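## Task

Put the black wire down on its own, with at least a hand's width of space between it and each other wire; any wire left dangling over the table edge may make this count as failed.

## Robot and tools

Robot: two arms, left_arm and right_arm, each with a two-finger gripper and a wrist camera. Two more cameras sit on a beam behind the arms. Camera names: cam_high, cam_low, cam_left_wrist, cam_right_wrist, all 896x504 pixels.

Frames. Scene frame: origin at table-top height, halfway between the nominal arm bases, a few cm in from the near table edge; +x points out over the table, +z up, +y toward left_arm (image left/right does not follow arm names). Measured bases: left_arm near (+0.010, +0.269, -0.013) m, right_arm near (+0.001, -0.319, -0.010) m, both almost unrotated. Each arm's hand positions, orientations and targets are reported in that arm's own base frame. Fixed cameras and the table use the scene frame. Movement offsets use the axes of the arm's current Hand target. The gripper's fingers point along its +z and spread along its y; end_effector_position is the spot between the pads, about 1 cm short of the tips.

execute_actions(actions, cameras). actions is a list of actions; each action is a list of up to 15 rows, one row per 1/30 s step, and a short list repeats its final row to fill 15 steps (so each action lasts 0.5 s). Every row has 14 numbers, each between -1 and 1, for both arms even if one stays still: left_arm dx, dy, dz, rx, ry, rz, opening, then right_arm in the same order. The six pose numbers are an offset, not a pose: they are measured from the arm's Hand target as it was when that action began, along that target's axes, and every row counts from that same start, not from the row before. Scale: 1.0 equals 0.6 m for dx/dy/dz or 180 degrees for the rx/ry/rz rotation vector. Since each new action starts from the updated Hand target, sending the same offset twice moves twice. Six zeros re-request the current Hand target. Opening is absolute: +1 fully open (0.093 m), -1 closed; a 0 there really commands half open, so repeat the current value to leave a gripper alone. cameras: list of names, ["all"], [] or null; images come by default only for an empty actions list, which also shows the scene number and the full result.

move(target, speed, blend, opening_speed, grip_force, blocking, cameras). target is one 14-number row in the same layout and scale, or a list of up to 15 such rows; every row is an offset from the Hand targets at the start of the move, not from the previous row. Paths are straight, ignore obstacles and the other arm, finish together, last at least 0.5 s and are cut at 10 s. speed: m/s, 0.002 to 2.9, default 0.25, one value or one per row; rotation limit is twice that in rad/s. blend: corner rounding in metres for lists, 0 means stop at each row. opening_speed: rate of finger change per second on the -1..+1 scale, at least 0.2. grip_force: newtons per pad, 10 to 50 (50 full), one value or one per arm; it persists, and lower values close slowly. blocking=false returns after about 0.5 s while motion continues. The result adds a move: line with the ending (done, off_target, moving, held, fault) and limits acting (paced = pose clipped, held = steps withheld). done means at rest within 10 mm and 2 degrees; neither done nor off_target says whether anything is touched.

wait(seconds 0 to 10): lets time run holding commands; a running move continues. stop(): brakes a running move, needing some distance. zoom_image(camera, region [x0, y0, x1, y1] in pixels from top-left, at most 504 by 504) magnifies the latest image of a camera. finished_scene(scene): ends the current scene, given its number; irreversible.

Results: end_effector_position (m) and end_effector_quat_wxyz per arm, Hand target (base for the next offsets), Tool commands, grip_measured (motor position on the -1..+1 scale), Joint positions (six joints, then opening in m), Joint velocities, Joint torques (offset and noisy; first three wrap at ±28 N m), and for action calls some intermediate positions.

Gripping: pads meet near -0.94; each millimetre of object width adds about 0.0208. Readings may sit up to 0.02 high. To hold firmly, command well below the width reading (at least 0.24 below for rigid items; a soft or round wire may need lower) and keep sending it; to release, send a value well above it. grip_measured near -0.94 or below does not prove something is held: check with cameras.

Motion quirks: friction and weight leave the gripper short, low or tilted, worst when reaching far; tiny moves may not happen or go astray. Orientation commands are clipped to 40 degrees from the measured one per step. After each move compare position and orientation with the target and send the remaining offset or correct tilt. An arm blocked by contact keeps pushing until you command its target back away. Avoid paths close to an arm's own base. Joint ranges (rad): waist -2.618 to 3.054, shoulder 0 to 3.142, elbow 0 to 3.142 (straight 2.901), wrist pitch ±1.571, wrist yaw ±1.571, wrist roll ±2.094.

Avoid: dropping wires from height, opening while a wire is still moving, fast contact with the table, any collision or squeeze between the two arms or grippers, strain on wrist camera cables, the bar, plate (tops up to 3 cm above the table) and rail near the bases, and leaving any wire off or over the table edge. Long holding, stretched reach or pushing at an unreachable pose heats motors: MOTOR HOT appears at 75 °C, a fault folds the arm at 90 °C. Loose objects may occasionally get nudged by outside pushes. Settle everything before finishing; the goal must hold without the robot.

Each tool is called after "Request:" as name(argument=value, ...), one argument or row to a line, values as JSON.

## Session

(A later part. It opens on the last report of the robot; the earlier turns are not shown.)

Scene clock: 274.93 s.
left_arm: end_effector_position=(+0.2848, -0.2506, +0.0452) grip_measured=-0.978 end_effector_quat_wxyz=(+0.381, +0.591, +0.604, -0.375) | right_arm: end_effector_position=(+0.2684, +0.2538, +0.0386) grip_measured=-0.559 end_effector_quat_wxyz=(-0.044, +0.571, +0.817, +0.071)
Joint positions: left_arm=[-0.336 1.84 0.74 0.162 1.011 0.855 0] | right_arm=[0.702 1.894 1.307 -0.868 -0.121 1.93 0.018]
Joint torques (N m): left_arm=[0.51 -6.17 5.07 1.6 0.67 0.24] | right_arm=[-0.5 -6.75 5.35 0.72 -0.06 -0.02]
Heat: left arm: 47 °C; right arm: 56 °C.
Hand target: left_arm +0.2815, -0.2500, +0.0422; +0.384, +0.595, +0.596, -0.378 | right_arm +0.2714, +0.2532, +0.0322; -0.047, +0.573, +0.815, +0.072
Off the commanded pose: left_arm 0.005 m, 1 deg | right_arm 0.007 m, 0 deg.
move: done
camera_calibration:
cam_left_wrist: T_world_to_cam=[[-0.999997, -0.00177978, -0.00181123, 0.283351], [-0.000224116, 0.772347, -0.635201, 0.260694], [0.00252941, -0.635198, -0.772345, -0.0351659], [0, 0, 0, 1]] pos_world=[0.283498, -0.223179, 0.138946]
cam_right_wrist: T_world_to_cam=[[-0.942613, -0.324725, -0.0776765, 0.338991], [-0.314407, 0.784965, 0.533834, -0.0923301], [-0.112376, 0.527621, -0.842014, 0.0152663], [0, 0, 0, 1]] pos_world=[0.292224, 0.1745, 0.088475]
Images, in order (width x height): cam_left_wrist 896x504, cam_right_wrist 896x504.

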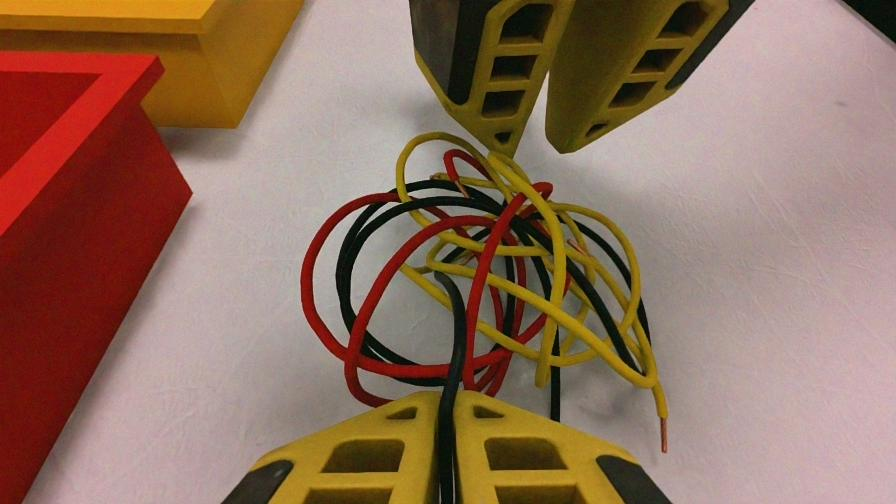

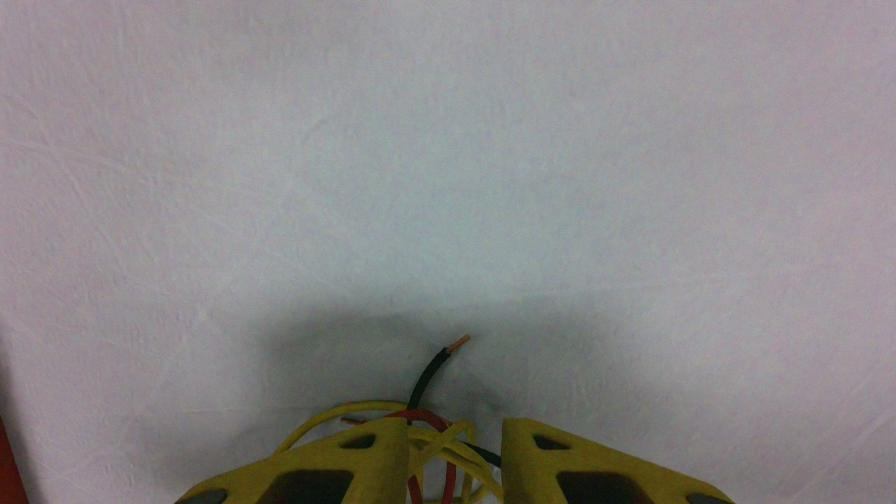

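Request:
move(
  target=[0,0,0,0,0,0,-1,0,0,0,0,0,0,-1],
  opening_speed=0.6,
  cameras=["cam_right_wrist","cam_left_wrist"],
)

Request:
zoom_image(
  camera="cam_left_wrist",
  region=[300, 80, 700, 400],
)

Scene clock: 281.00 s.
left_arm: end_effector_position=(+0.2848, -0.2506, +0.0452) grip_measured=-0.978 end_effector_quat_wxyz=(+0.381, +0.591, +0.604, -0.375) | right_arm: end_effector_position=(+0.2691, +0.2544, +0.0387) grip_measured=-0.987 end_effector_quat_wxyz=(-0.043, +0.571, +0.817, +0.073)
Joint positions: left_arm=[-0.336 1.84 0.74 0.162 1.011 0.855 0] | right_arm=[0.702 1.894 1.307 -0.864 -0.121 1.93 0]
Joint torques (N m): left_arm=[0.49 -6.27 5.27 1.6 0.62 0.22] | right_arm=[-0.72 -7.12 5.46 0.61 -0.05 0.08]
Heat: left arm: 47 °C; right arm: 55 °C.
Hand target: left_arm +0.2815, -0.2500, +0.0422; +0.384, +0.595, +0.596, -0.378 | right_arm +0.2714, +0.2532, +0.0322; -0.047, +0.573, +0.815, +0.072
Off the commanded pose: left_arm 0.005 m, 1 deg | right_arm 0.007 m, 1 deg.
move: done
camera_calibration:
cam_left_wrist: T_world_to_cam=[[-0.999997, -0.00177978, -0.00181123, 0.283351], [-0.000224116, 0.772347, -0.635201, 0.260694], [0.00252941, -0.635198, -0.772345, -0.0351659], [0, 0, 0, 1]] pos_world=[0.283498, -0.223179, 0.138946]
cam_right_wrist: T_world_to_cam=[[-0.942376, -0.324557, -0.0811812, 0.339836], [-0.315968, 0.783661, 0.534827, -0.0919643], [-0.109963, 0.529659, -0.841053, 0.0139043], [0, 0, 0, 1]] pos_world=[0.292724, 0.175, 0.0884676]
Images, in order (width x height): cam_left_wrist 896x504, cam_right_wrist 896x504.

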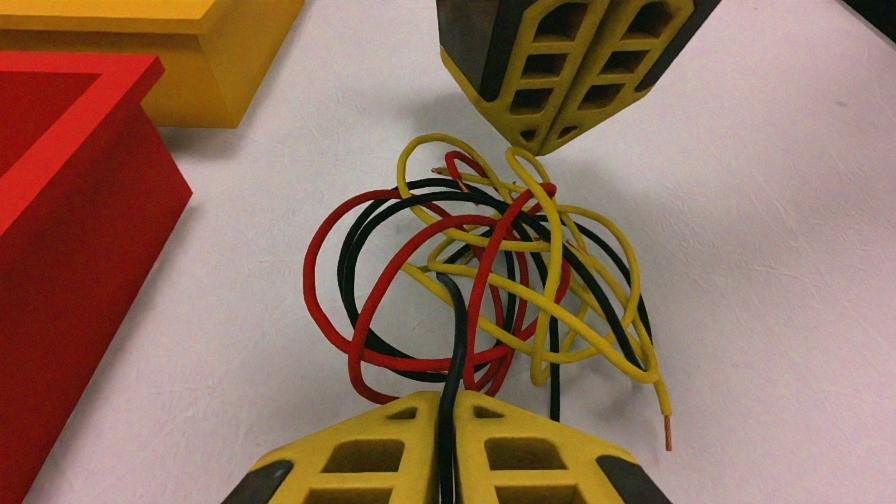

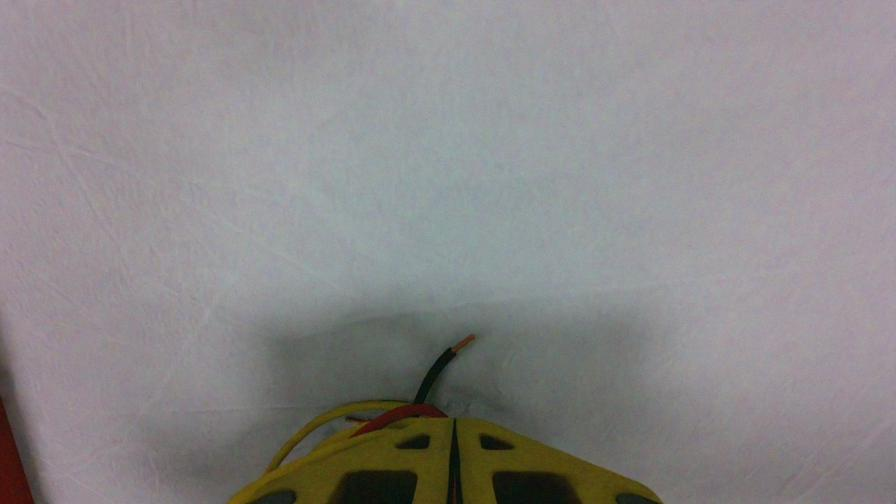

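Scaled by 1.260 from the camera's 896x504 image, which has a finer 1280x720 frame.

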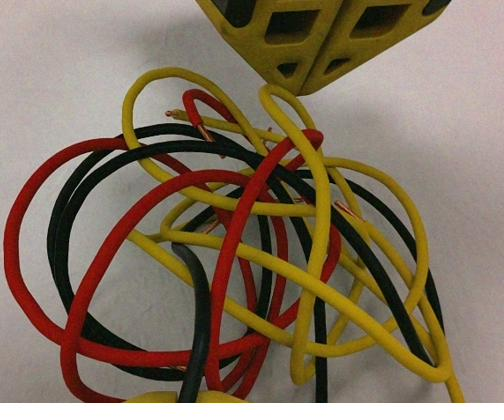

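Request:
move(
  target=[
    [0,0,0,0,0,0,-1,0.0142,0.005,-0.087,0,0,0,-0.45],
    [0,0,0,0,0,0,-1,0.0287,0.0245,-0.0835,0,0,0,-0.45],
    [0,0,0,0,0,0,-1,0.0125,0.0188,0.0162,0,0,0,-0.45],
  ],
  speed=[0.1,0.1,0.08],
  blend=[0.01,0.005,0],
  cameras=["cam_right_wrist","cam_left_wrist"],
)

Request:
zoom_image(
  camera="cam_left_wrist",
  region=[300, 80, 700, 400],
)

Scene clock: 307.07 s.
left_arm: end_effector_position=(+0.2848, -0.2506, +0.0452) grip_measured=-0.978 end_effector_quat_wxyz=(+0.381, +0.591, +0.604, -0.375) | right_arm: end_effector_position=(+0.2786, +0.2624, +0.0297) grip_measured=-0.451 end_effector_quat_wxyz=(-0.044, +0.571, +0.817, +0.069)
Joint positions: left_arm=[-0.336 1.84 0.74 0.162 1.011 0.855 0] | right_arm=[0.702 1.956 1.357 -0.86 -0.121 1.93 0.024]
Joint torques (N m): left_arm=[0.43 -6.2 5.07 1.64 0.69 0.2] | right_arm=[0.31 -7.39 5.6 0.68 0 0.14]
Heat: left arm: 46 °C; right arm: 51 °C.
Hand target: left_arm +0.2815, -0.2500, +0.0422; +0.384, +0.595, +0.596, -0.378 | right_arm +0.2795, +0.2655, +0.0244; -0.047, +0.573, +0.815, +0.072
Off the commanded pose: left_arm 0.005 m, 1 deg | right_arm 0.006 m, 1 deg.
move: done; blend cut to 0.0074 m at target 1
camera_calibration:
cam_left_wrist: T_world_to_cam=[[-0.999997, -0.00177978, -0.00181123, 0.283351], [-0.000224116, 0.772347, -0.635201, 0.260694], [0.00252941, -0.635198, -0.772345, -0.0351659], [0, 0, 0, 1]] pos_world=[0.283498, -0.223179, 0.138946]
cam_right_wrist: T_world_to_cam=[[-0.942914, -0.324938, -0.0729986, 0.350631], [-0.312332, 0.786708, 0.532485, -0.0921464], [-0.115596, 0.524887, -0.843286, 0.00595646], [0, 0, 0, 1]] pos_world=[0.302523, 0.183299, 0.0796851]
Images, in order (width x height): cam_left_wrist 896x504, cam_right_wrist 896x504.

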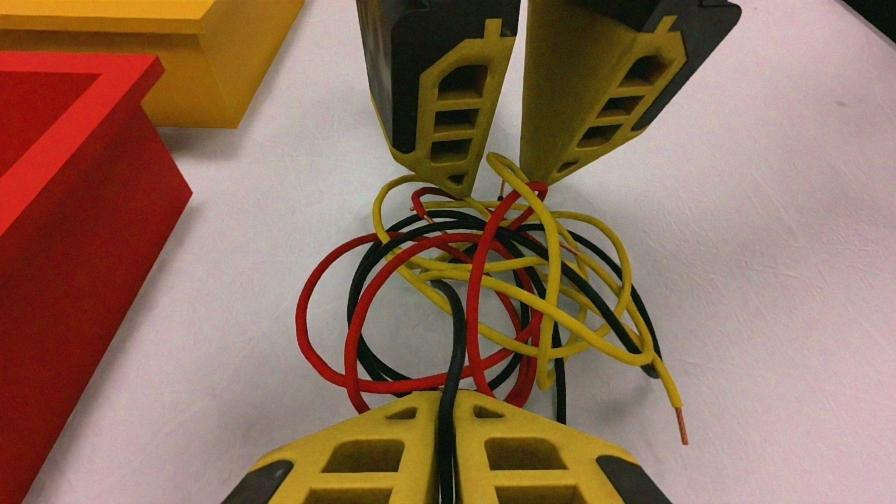

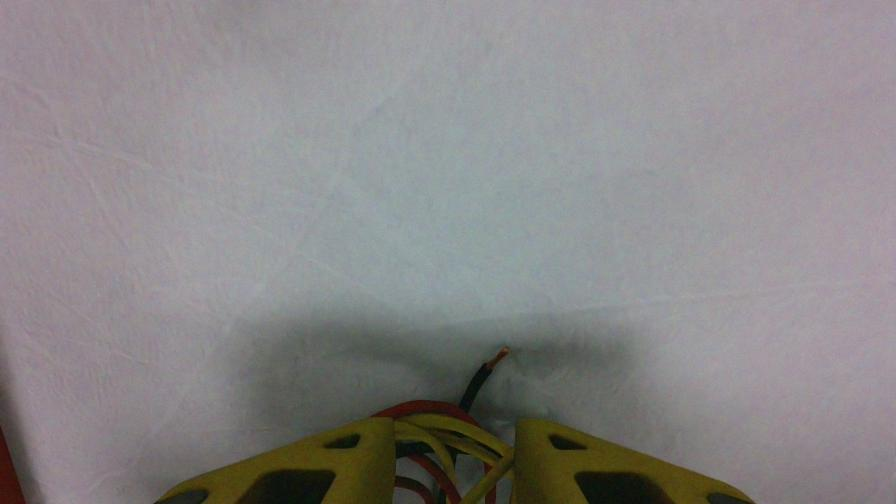

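Scaled by 1.260 from the camera's 896x504 image, which has a finer 1280x720 frame.

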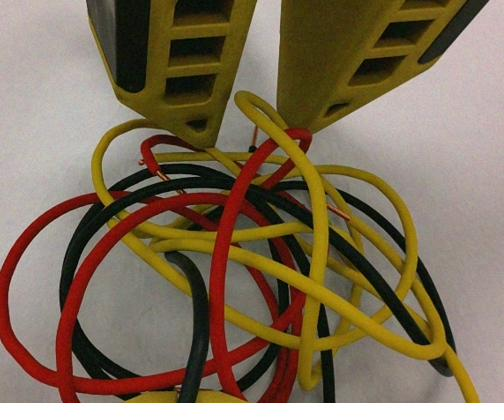

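Request:
move(
  target=[
    [0,0,0,0,0,0,-1,0.0107,0.0038,-0.0657,0,0,0,-0.3],
    [0,0,0,0,0,0,-1,0.0427,0.0022,-0.0605,0,0,0,-0.3],
    [0,0,0,0,0,0,-1,0.032,-0.0017,0.0051,0,0,0,-0.3],
  ],
  speed=[0.1,0.1,0.08],
  blend=[0.008,0.005,0],
  cameras=["cam_right_wrist","cam_left_wrist"],
)

Request:
zoom_image(
  camera="cam_left_wrist",
  region=[300, 80, 700, 400],
)

Scene clock: 318.90 s.
left_arm: end_effector_position=(+0.2848, -0.2506, +0.0452) grip_measured=-0.978 end_effector_quat_wxyz=(+0.381, +0.591, +0.604, -0.375) | right_arm: end_effector_position=(+0.2695, +0.2822, +0.0303) grip_measured=-0.301 end_effector_quat_wxyz=(-0.047, +0.569, +0.818, +0.070)
Joint positions: left_arm=[-0.336 1.84 0.74 0.162 1.011 0.855 0] | right_arm=[0.756 1.977 1.388 -0.864 -0.121 1.979 0.031]
Joint torques (N m): left_arm=[0.38 -6.16 5.08 1.61 0.66 0.22] | right_arm=[0.1 -7.32 5.67 0.7 -0.04 0.19]
Heat: left arm: 46 °C; right arm: 50 °C.
Hand target: left_arm +0.2815, -0.2500, +0.0422; +0.384, +0.596, +0.596, -0.378 | right_arm +0.2720, +0.2836, +0.0244; -0.047, +0.573, +0.815, +0.072
Off the commanded pose: left_arm 0.005 m, 1 deg | right_arm 0.007 m, 1 deg.
move: done
camera_calibration:
cam_left_wrist: T_world_to_cam=[[-0.999996, -0.00167249, -0.00215542, 0.283322], [0.0000773738, 0.77235, -0.635198, 0.260609], [0.0027271, -0.635195, -0.772347, -0.0352208], [0, 0, 0, 1]] pos_world=[0.283397, -0.223179, 0.138946]
cam_right_wrist: T_world_to_cam=[[-0.941269, -0.329901, -0.0719551, 0.349487], [-0.315201, 0.782073, 0.537596, -0.109017], [-0.121079, 0.528703, -0.840127, -0.0046244], [0, 0, 0, 1]] pos_world=[0.294039, 0.203, 0.0798693]
Images, in order (width x height): cam_left_wrist 896x504, cam_right_wrist 896x504.

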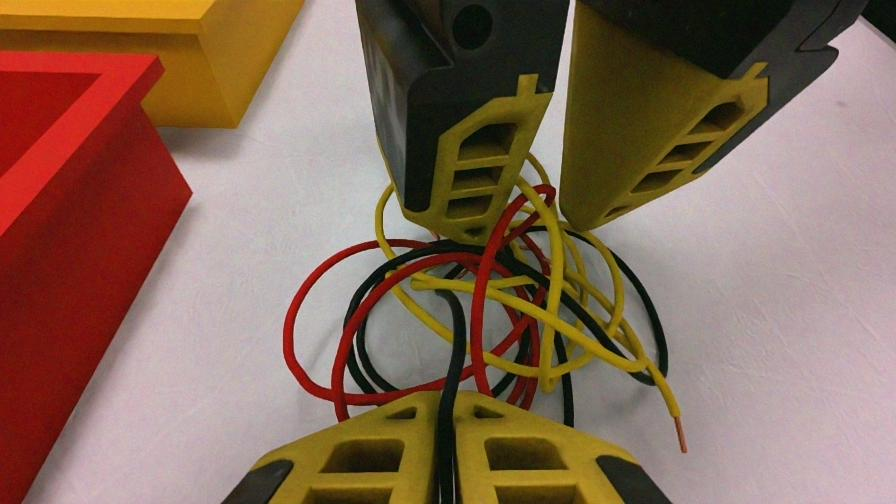

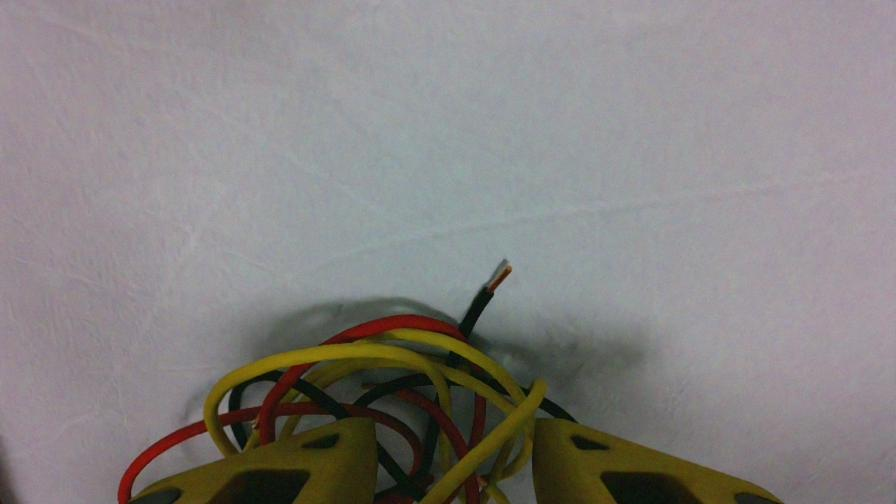

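Scaled by 1.260 from the camera's 896x504 image, which has a finer 1280x720 frame.

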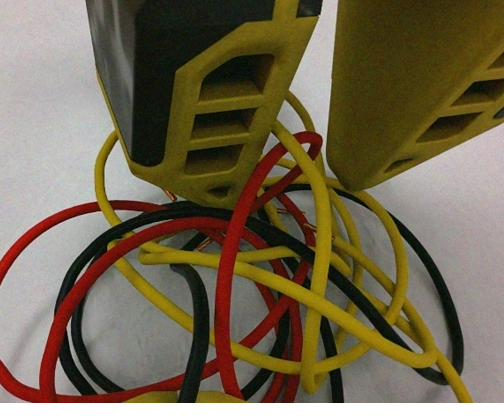

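Request:
move(
  target=[0,0,0,0,0,0,-1,0,0,0,0,0,0,-1],
  opening_speed=0.6,
  cameras=["cam_right_wrist","cam_left_wrist"],
)

Request:
zoom_image(
  camera="cam_left_wrist",
  region=[300, 80, 700, 400],
)

Scene clock: 325.67 s.
left_arm: end_effector_position=(+0.2848, -0.2506, +0.0452) grip_measured=-0.978 end_effector_quat_wxyz=(+0.381, +0.591, +0.604, -0.375) | right_arm: end_effector_position=(+0.2711, +0.2837, +0.0306) grip_measured=-0.983 end_effector_quat_wxyz=(-0.046, +0.569, +0.818, +0.074)
Joint positions: left_arm=[-0.336 1.84 0.74 0.162 1.011 0.855 0] | right_arm=[0.756 1.977 1.388 -0.854 -0.121 1.979 0]
Joint torques (N m): left_arm=[0.32 -6.17 5.14 1.59 0.66 0.24] | right_arm=[-0.08 -7.69 5.59 0.58 0.05 0.17]
Heat: left arm: 46 °C; right arm: 49 °C.
Hand target: left_arm +0.2815, -0.2500, +0.0422; +0.384, +0.596, +0.596, -0.378 | right_arm +0.2720, +0.2836, +0.0245; -0.047, +0.573, +0.815, +0.072
Off the commanded pose: left_arm 0.005 m, 1 deg | right_arm 0.006 m, 1 deg.
move: done
camera_calibration:
cam_left_wrist: T_world_to_cam=[[-0.999996, -0.00167249, -0.00215542, 0.283322], [0.0000773738, 0.77235, -0.635198, 0.260609], [0.0027271, -0.635195, -0.772347, -0.0352208], [0, 0, 0, 1]] pos_world=[0.283397, -0.223179, 0.138946]
cam_right_wrist: T_world_to_cam=[[-0.941015, -0.328742, -0.080122, 0.351343], [-0.318137, 0.778953, 0.54039, -0.108233], [-0.115238, 0.534005, -0.837591, -0.00822387], [0, 0, 0, 1]] pos_world=[0.295239, 0.204202, 0.0797503]
Images, in order (width x height): cam_left_wrist 896x504, cam_right_wrist 896x504.

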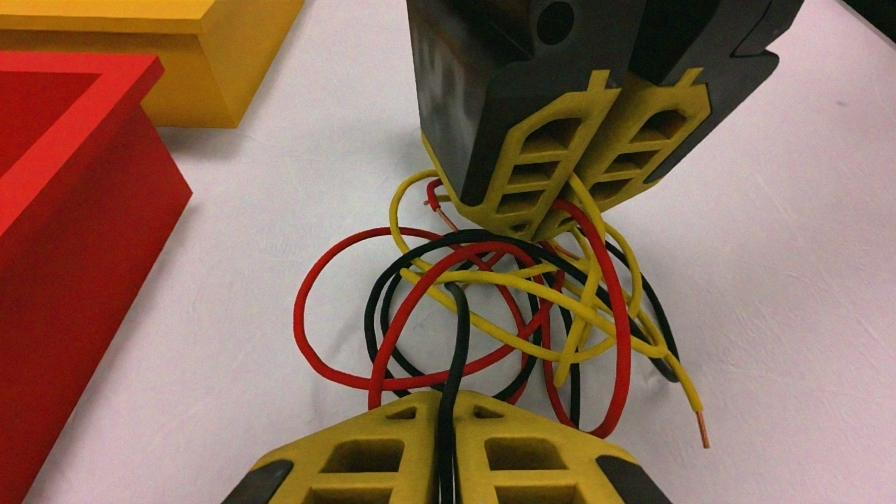

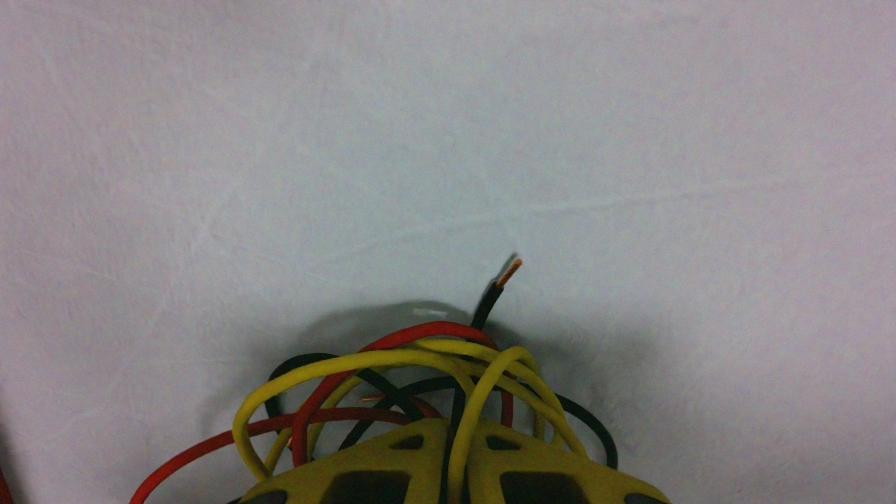

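Scaled by 1.260 from the camera's 896x504 image, which has a finer 1280x720 frame.

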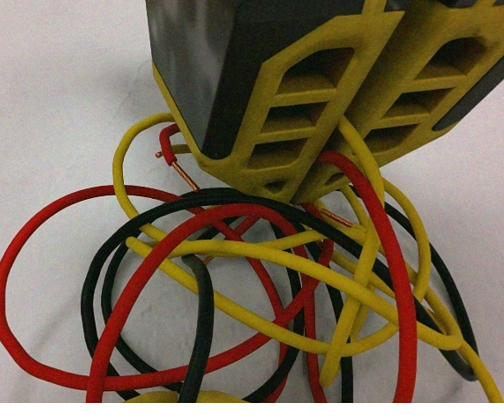

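Request:
move(
  target=[-0.0513,0,-0.207,0,0,0,-1,0,0,0,0,0,0,-1],
  speed=0.1,
  cameras=["all"],
)

Request:
zoom_image(
  camera="cam_left_wrist",
  region=[300, 80, 700, 400],
)

Scene clock: 335.60 s.
left_arm: end_effector_position=(+0.2710, -0.1507, +0.1113) grip_measured=-0.978 end_effector_quat_wxyz=(+0.363, +0.592, +0.609, -0.383) | right_arm: end_effector_position=(+0.2738, +0.2905, +0.0320) grip_measured=-0.983 end_effector_quat_wxyz=(-0.053, +0.567, +0.817, +0.090)
Joint positions: left_arm=[0.001 1.687 0.97 -0.88 1.111 1.56 0] | right_arm=[0.756 1.977 1.388 -0.827 -0.14 1.979 0]
Joint torques (N m): left_arm=[0.96 -5.83 10.09 0.32 0.89 0.25] | right_arm=[0.03 -7.65 5.56 0.43 0.22 0.14]
Heat: left arm: 46 °C; right arm: 49 °C.
Hand target: left_arm +0.2805, -0.1501, +0.1222; +0.384, +0.595, +0.596, -0.378 | right_arm +0.2720, +0.2836, +0.0245; -0.047, +0.573, +0.815, +0.072
Off the commanded pose: left_arm 0.014 m, 3 deg | right_arm 0.010 m, 2 deg.
move: off_target (left_arm)
camera_calibration:
cam_left_wrist: T_world_to_cam=[[-0.999417, 0.0126732, 0.0316897, 0.268126], [-0.00979584, 0.782922, -0.622042, 0.228281], [-0.0326938, -0.62199, -0.782342, 0.0921154], [0, 0, 0, 1]] pos_world=[0.273218, -0.124829, 0.205569]
cam_right_wrist: T_world_to_cam=[[-0.939466, -0.328331, -0.0979934, 0.356221], [-0.32438, 0.760122, 0.56302, -0.106953], [-0.11037, 0.560725, -0.820613, -0.0200726], [0, 0, 0, 1]] pos_world=[0.297749, 0.209511, 0.0786523]

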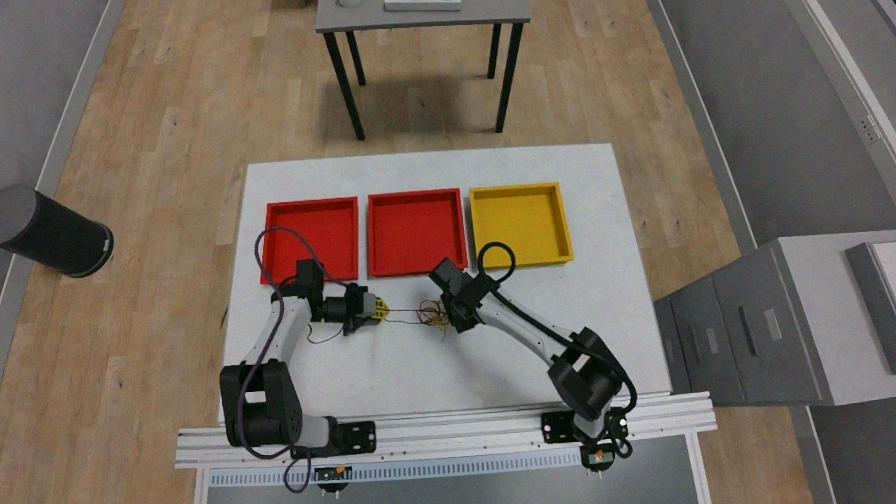

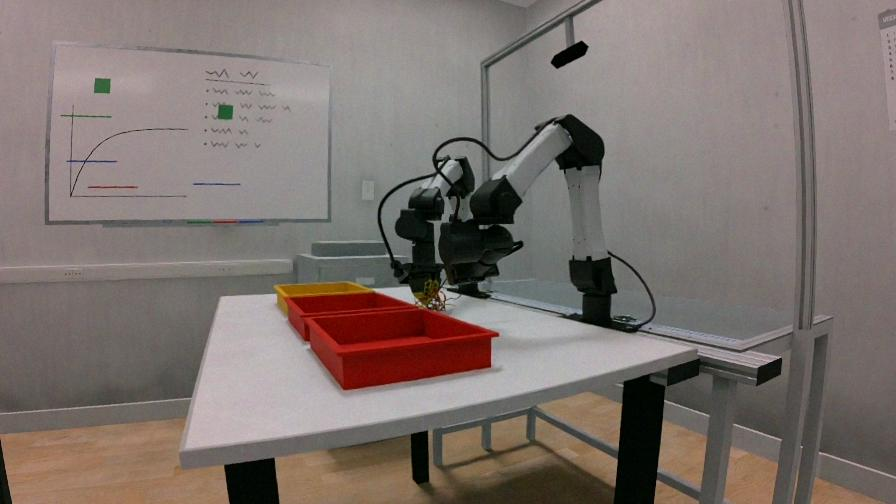

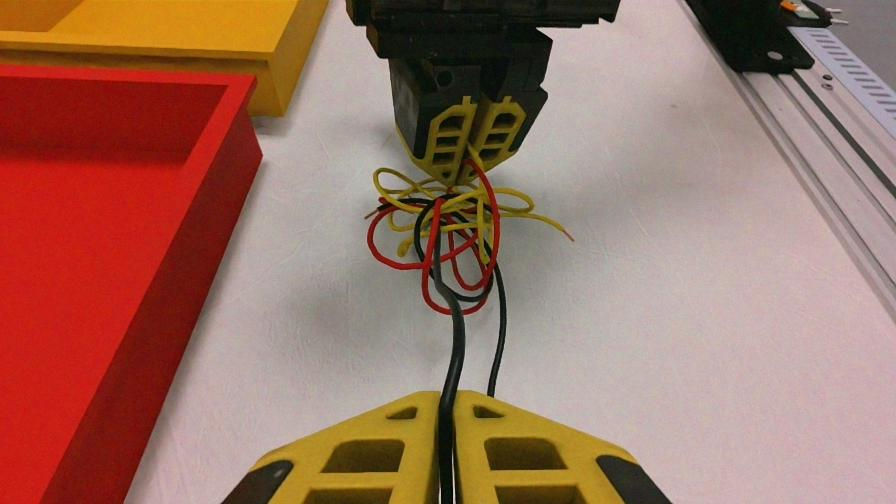

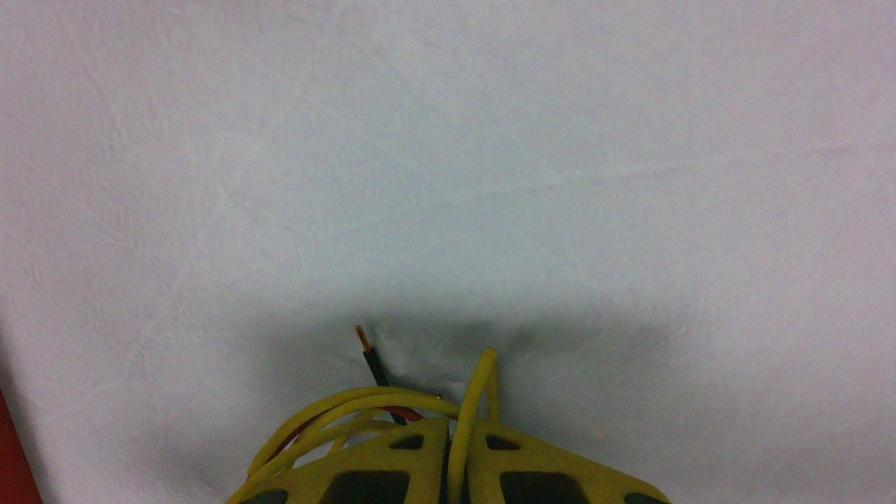

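Scaled by 1.260 from the camera's 896x504 image, which has a finer 1280x720 frame.

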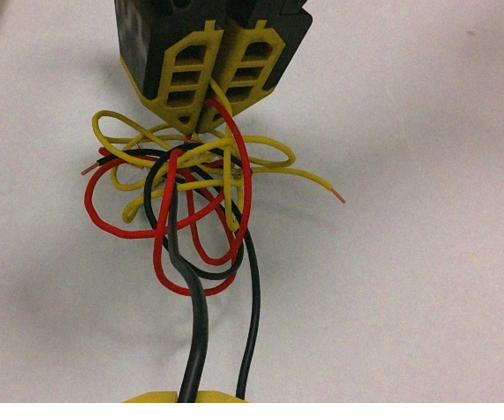

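Request:
move(
  target=[0.0288,0,-0.2618,0,0,0,-1,0,0,0,0,0,0,-1],
  speed=0.1,
  cameras=["all"],
)

Request:
zoom_image(
  camera="cam_high",
  region=[280, 240, 540, 370],
)

Scene clock: 342.37 s.
left_arm: end_effector_position=(+0.2745, -0.0068, +0.1588) grip_measured=-0.978 end_effector_quat_wxyz=(+0.359, +0.545, +0.684, -0.325) | right_arm: end_effector_position=(+0.2760, +0.2952, +0.0331) grip_measured=-0.983 end_effector_quat_wxyz=(-0.056, +0.565, +0.817, +0.101)
Joint positions: left_arm=[0.49 1.774 1.301 -1.572 0.931 2.078 0] | right_arm=[0.756 1.977 1.388 -0.806 -0.151 1.979 0]
Joint torques (N m): left_arm=[1.18 -9.17 9.83 -0.56 0.55 0.21] | right_arm=[0.17 -7.8 5.76 0.27 0.35 0.11]
Heat: left arm: 47 °C; right arm: 49 °C.
Hand target: left_arm +0.2795, -0.0002, +0.1723; +0.384, +0.596, +0.596, -0.378 | right_arm +0.2720, +0.2835, +0.0244; -0.047, +0.573, +0.815, +0.072
Off the commanded pose: left_arm 0.016 m, 13 deg | right_arm 0.015 m, 4 deg.
joint sent to its limit (left arm) — joint 4 (wrist pitch), lower limit; joint 6 (wrist roll), upper limit. The joint targets are off in orientation, not in position.
move: off_target (left_arm, right_arm)
camera_calibration:
cam_left_wrist: T_world_to_cam=[[-0.983138, -0.17583, 0.050226, 0.259563], [-0.174845, 0.823436, -0.539798, 0.177627], [0.0535547, -0.539478, -0.840295, 0.204918], [0, 0, 0, 1]] pos_world=[0.275269, 0.00992338, 0.255037]
cam_right_wrist: T_world_to_cam=[[-0.93809, -0.327728, -0.11217, 0.35993], [-0.329933, 0.746738, 0.577517, -0.105382], [-0.105507, 0.578771, -0.808636, -0.0286259], [0, 0, 0, 1]] pos_world=[0.299857, 0.21322, 0.0780851]

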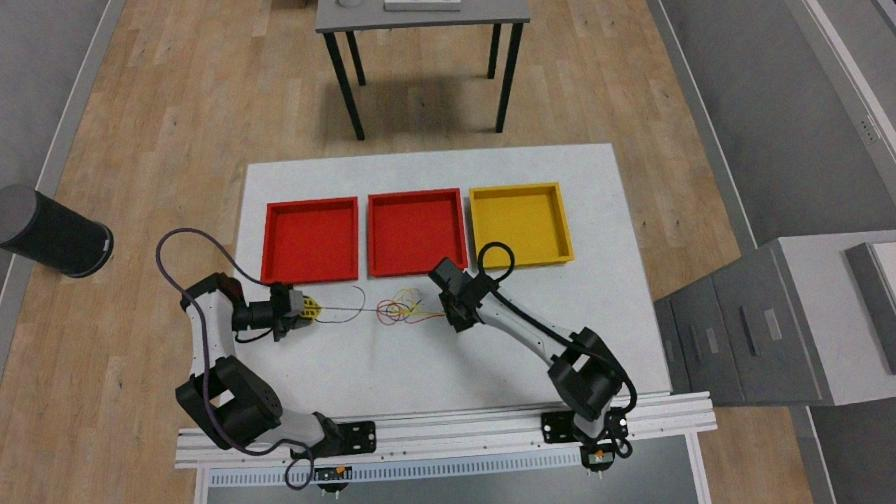

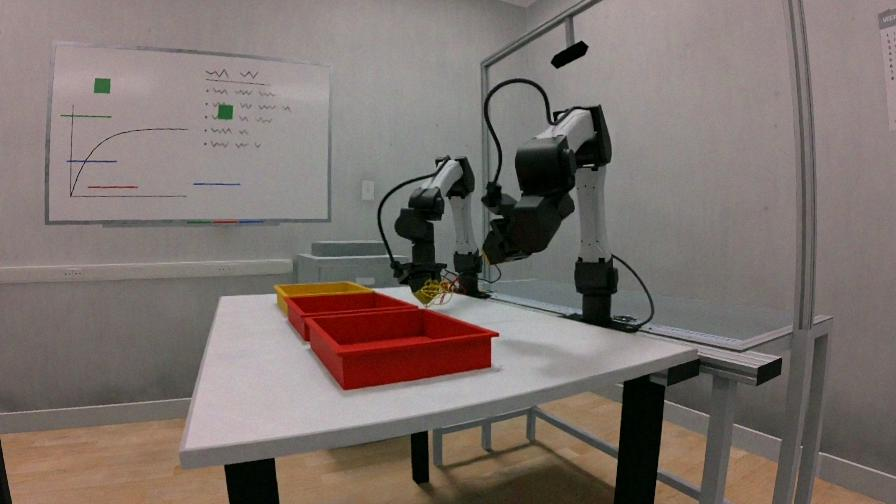

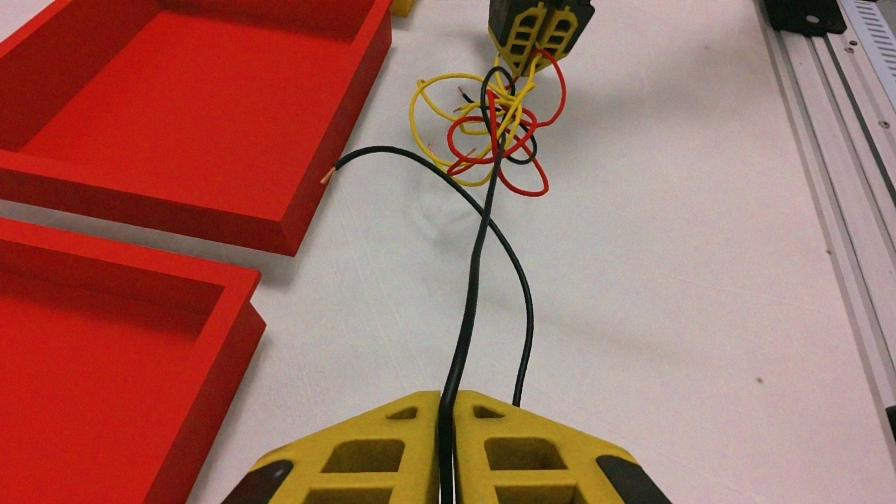

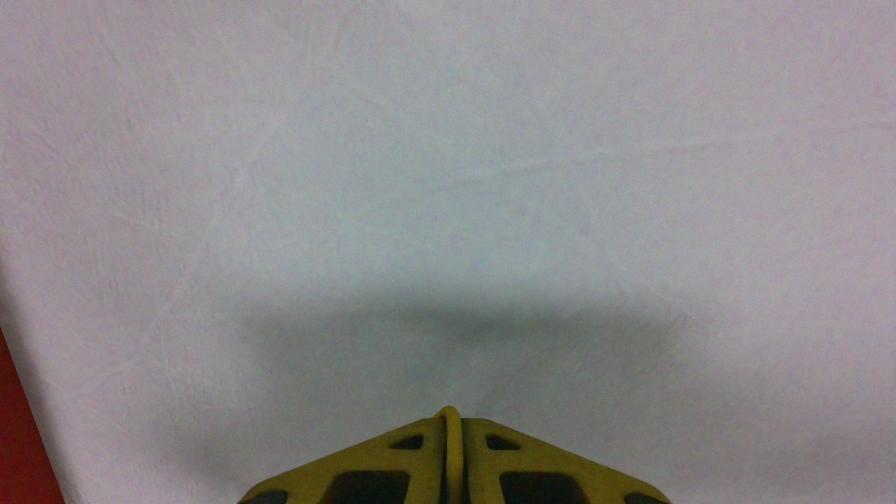

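Scaled by 1.938 from the camera's 896x504 image, which has a finer 1280x720 frame.

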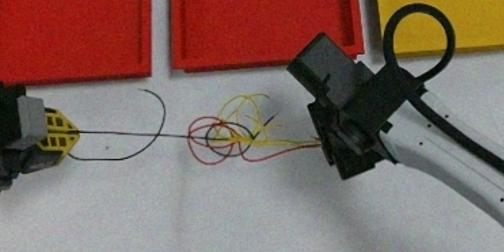

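Request:
move(
  target=[0,0,0,0,0,0,-1,-0.2368,-0.0845,-0.111,0,0,0,-1],
  speed=0.1,
  cameras=["all"],
)

Request:
zoom_image(
  camera="cam_high",
  region=[280, 240, 540, 370],
)

Scene clock: 349.77 s.
left_arm: end_effector_position=(+0.2741, -0.0060, +0.1587) grip_measured=-0.978 end_effector_quat_wxyz=(+0.359, +0.545, +0.685, -0.325) | right_arm: end_effector_position=(+0.2745, +0.1285, +0.0559) grip_measured=-0.983 end_effector_quat_wxyz=(-0.053, +0.572, +0.816, +0.067)
Joint positions: left_arm=[0.493 1.774 1.301 -1.574 0.929 2.078 0] | right_arm=[0.347 1.688 1.125 -0.959 -0.164 1.574 0]
Joint torques (N m): left_arm=[0.9 -9.31 9.76 -0.5 0.57 0.23] | right_arm=[-0.77 -9.48 5.56 0.17 0.07 -0.05]
Heat: left arm: 48 °C; right arm: 49 °C.
Hand target: left_arm +0.2795, -0.0003, +0.1723; +0.384, +0.596, +0.596, -0.378 | right_arm +0.2722, +0.1235, +0.0643; -0.047, +0.573, +0.815, +0.072
Off the commanded pose: left_arm 0.016 m, 14 deg | right_arm 0.010 m, 1 deg.
joint sent to its limit (left arm) — joint 4 (wrist pitch), lower limit; joint 6 (wrist roll), upper limit. The joint targets are off in orientation, not in position.
move: off_target (left_arm)
camera_calibration:
cam_left_wrist: T_world_to_cam=[[-0.982698, -0.177802, 0.0518758, 0.258976], [-0.177447, 0.82354, -0.53879, 0.177422], [0.0530762, -0.538673, -0.840841, 0.205484], [0, 0, 0, 1]] pos_world=[0.275072, 0.0106211, 0.254939]
cam_right_wrist: T_world_to_cam=[[-0.94401, -0.324338, -0.0604196, 0.304733], [-0.30378, 0.783082, 0.542678, -0.00451583], [-0.128698, 0.530648, -0.837765, 0.10039], [0, 0, 0, 1]] pos_world=[0.299219, 0.0491008, 0.104966]

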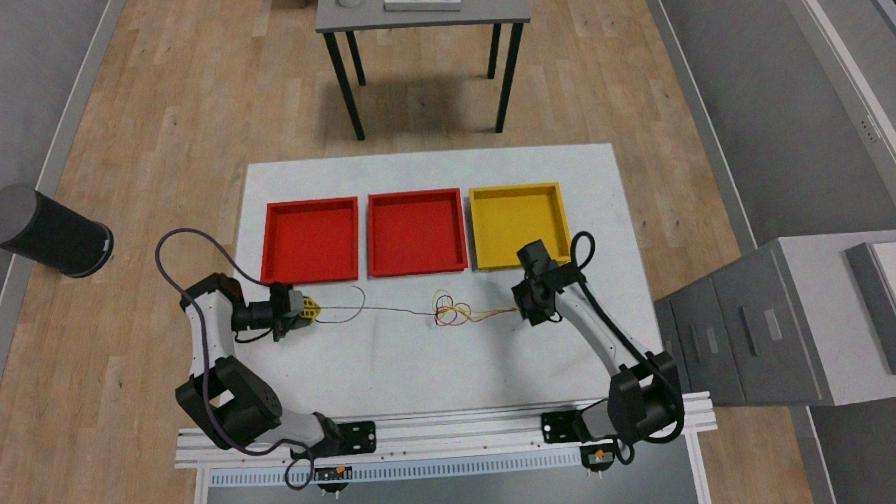

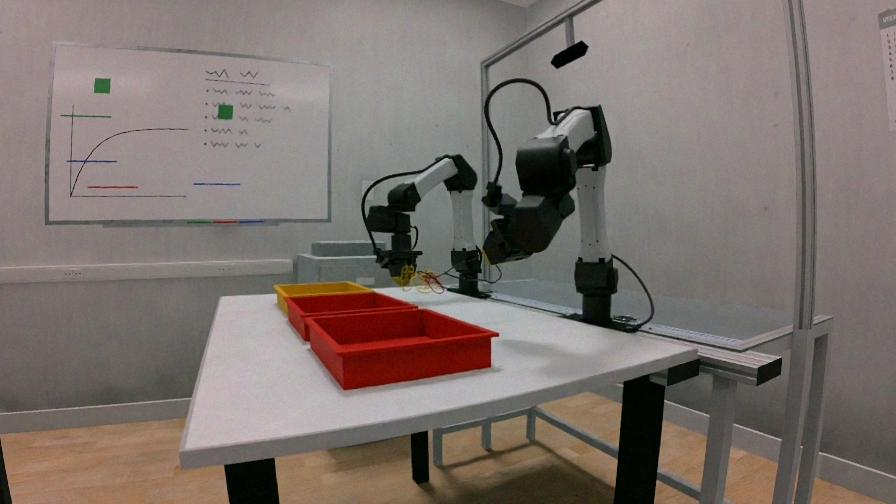

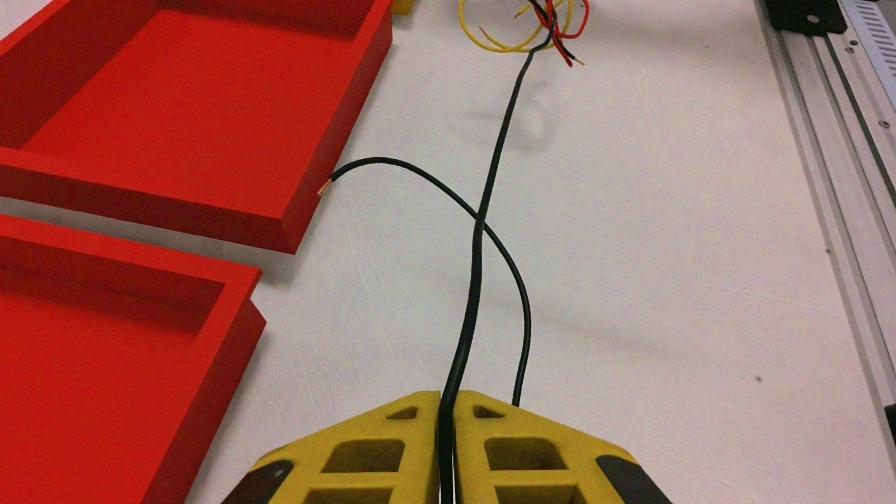

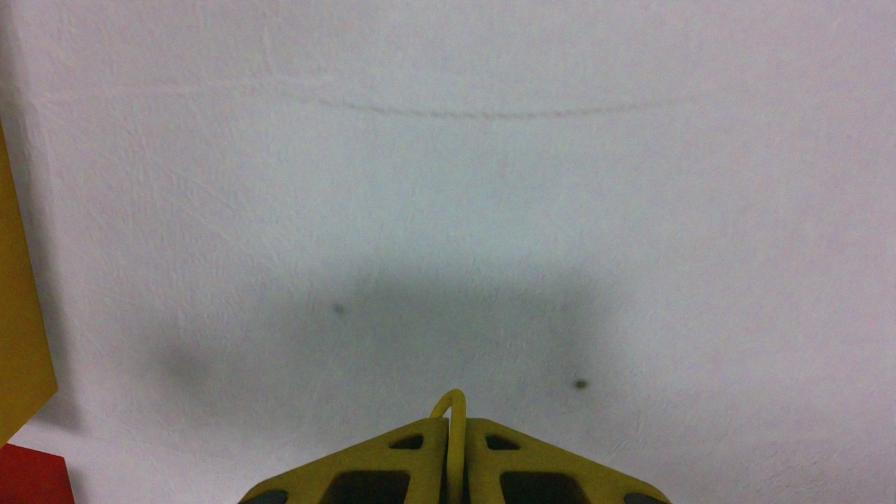

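Scaled by 1.938 from the camera's 896x504 image, which has a finer 1280x720 frame.

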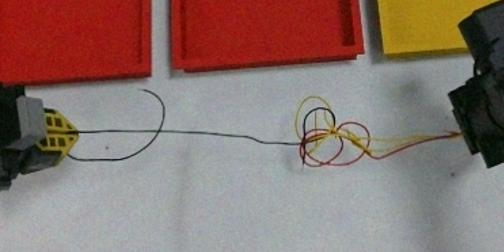

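Request:
move(
  target=[0.0115,0,-0.1047,0,0,0,-1,-0.1957,-0.0698,-0.0697,0,0,0,-1],
  speed=0.1,
  cameras=["all"],
)

Request:
zoom_image(
  camera="cam_high",
  region=[260, 240, 620, 370],
)

Scene clock: 356.97 s.
left_arm: end_effector_position=(+0.2748, +0.0499, +0.1800) grip_measured=-0.978 end_effector_quat_wxyz=(+0.386, +0.514, +0.726, -0.244) | right_arm: end_effector_position=(+0.2634, +0.0038, +0.0715) grip_measured=-0.983 end_effector_quat_wxyz=(-0.077, +0.571, +0.815, +0.070)
Joint positions: left_arm=[0.67 1.722 1.374 -1.589 0.896 2.079 0] | right_arm=[-0.111 1.626 1.118 -1.131 -0.196 1.105 0]
Joint torques (N m): left_arm=[1.5 -9.01 10.29 -0.15 0.49 0.21] | right_arm=[-1.39 -8.05 8.75 0.17 0.27 -0.13]
Heat: left arm: 49 °C; right arm: 49 °C.
Hand target: left_arm +0.2791, +0.0597, +0.1923; +0.384, +0.596, +0.596, -0.378 | right_arm +0.2723, -0.0065, +0.0842; -0.047, +0.573, +0.815, +0.072
Off the commanded pose: left_arm 0.016 m, 23 deg | right_arm 0.019 m, 3 deg.
joint read past its limit (left arm) — joint 4 (wrist pitch), lower limit.
joint sent to its limit (left arm) — joint 4 (wrist pitch), lower limit; joint 6 (wrist roll), upper limit. The joint targets are off in orientation, not in position.
move: off_target (left_arm, right_arm)
camera_calibration:
cam_left_wrist: T_world_to_cam=[[-0.941388, -0.334583, -0.0429282, 0.282028], [-0.273262, 0.831018, -0.484496, 0.159243], [0.197778, -0.444368, -0.87374, 0.214932], [0, 0, 0, 1]] pos_world=[0.266505, 0.0575364, 0.277054]
cam_right_wrist: T_world_to_cam=[[-0.94476, -0.325712, -0.0366118, 0.253269], [-0.285828, 0.764061, 0.578371, 0.0741146], [-0.160409, 0.556886, -0.814952, 0.184876], [0, 0, 0, 1]] pos_world=[0.290118, -0.0770904, 0.117072]

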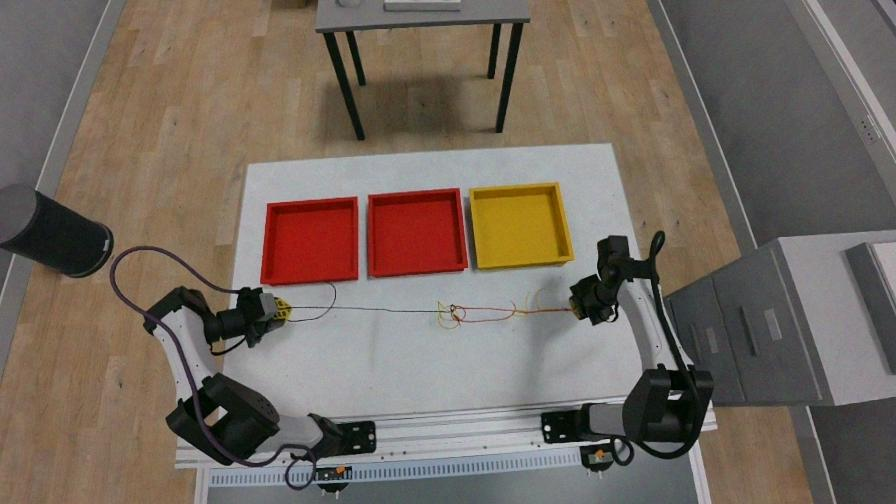

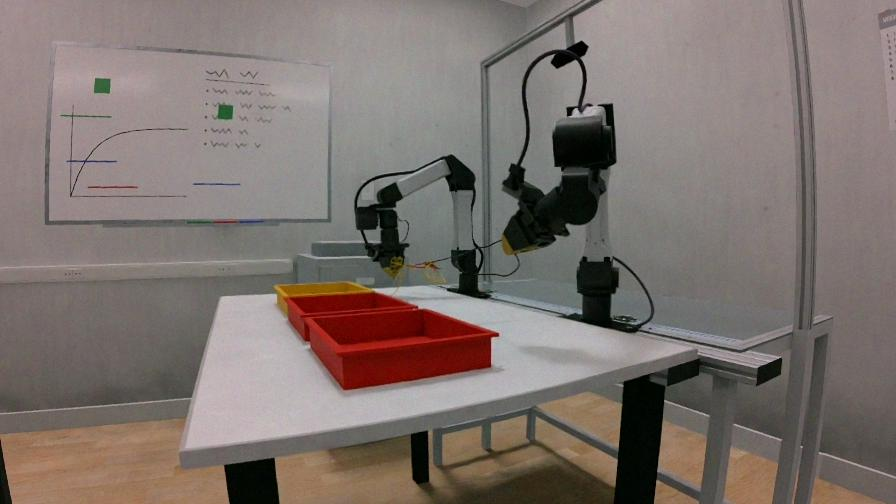

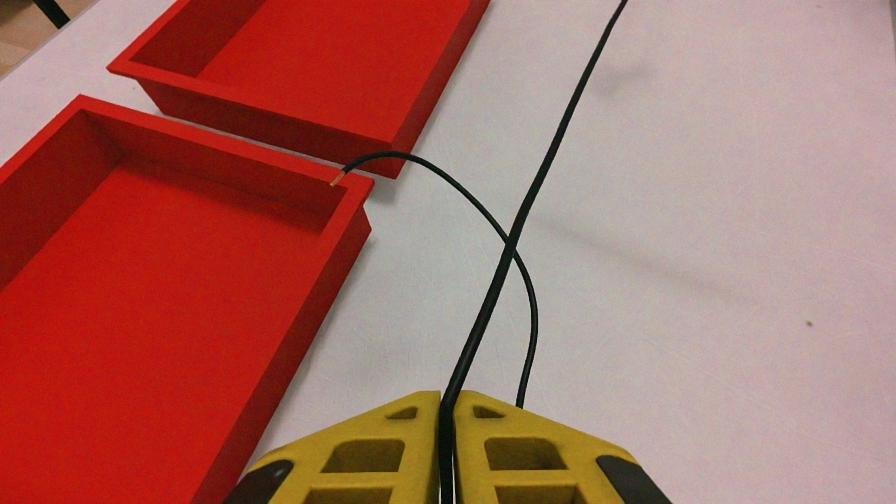

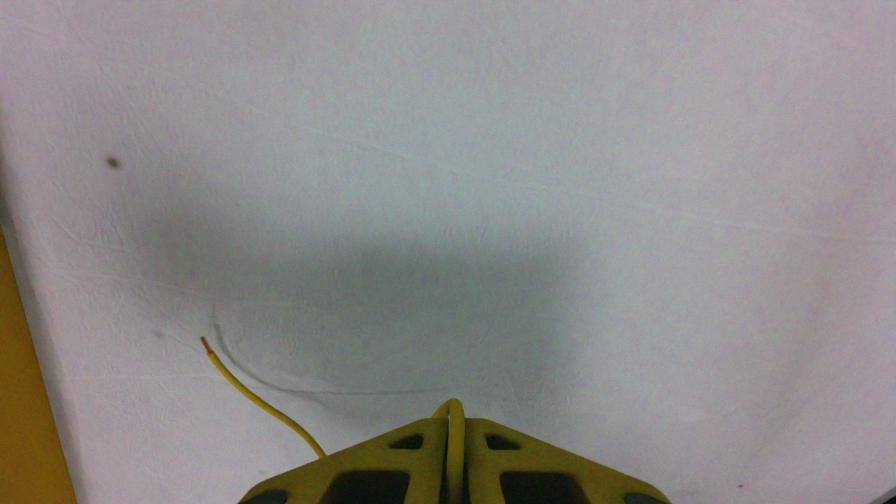

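Scaled by 1.400 from the camera's 896x504 image, which has a finer 1280x720 frame.

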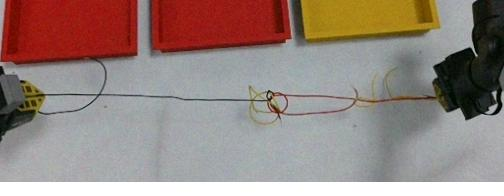

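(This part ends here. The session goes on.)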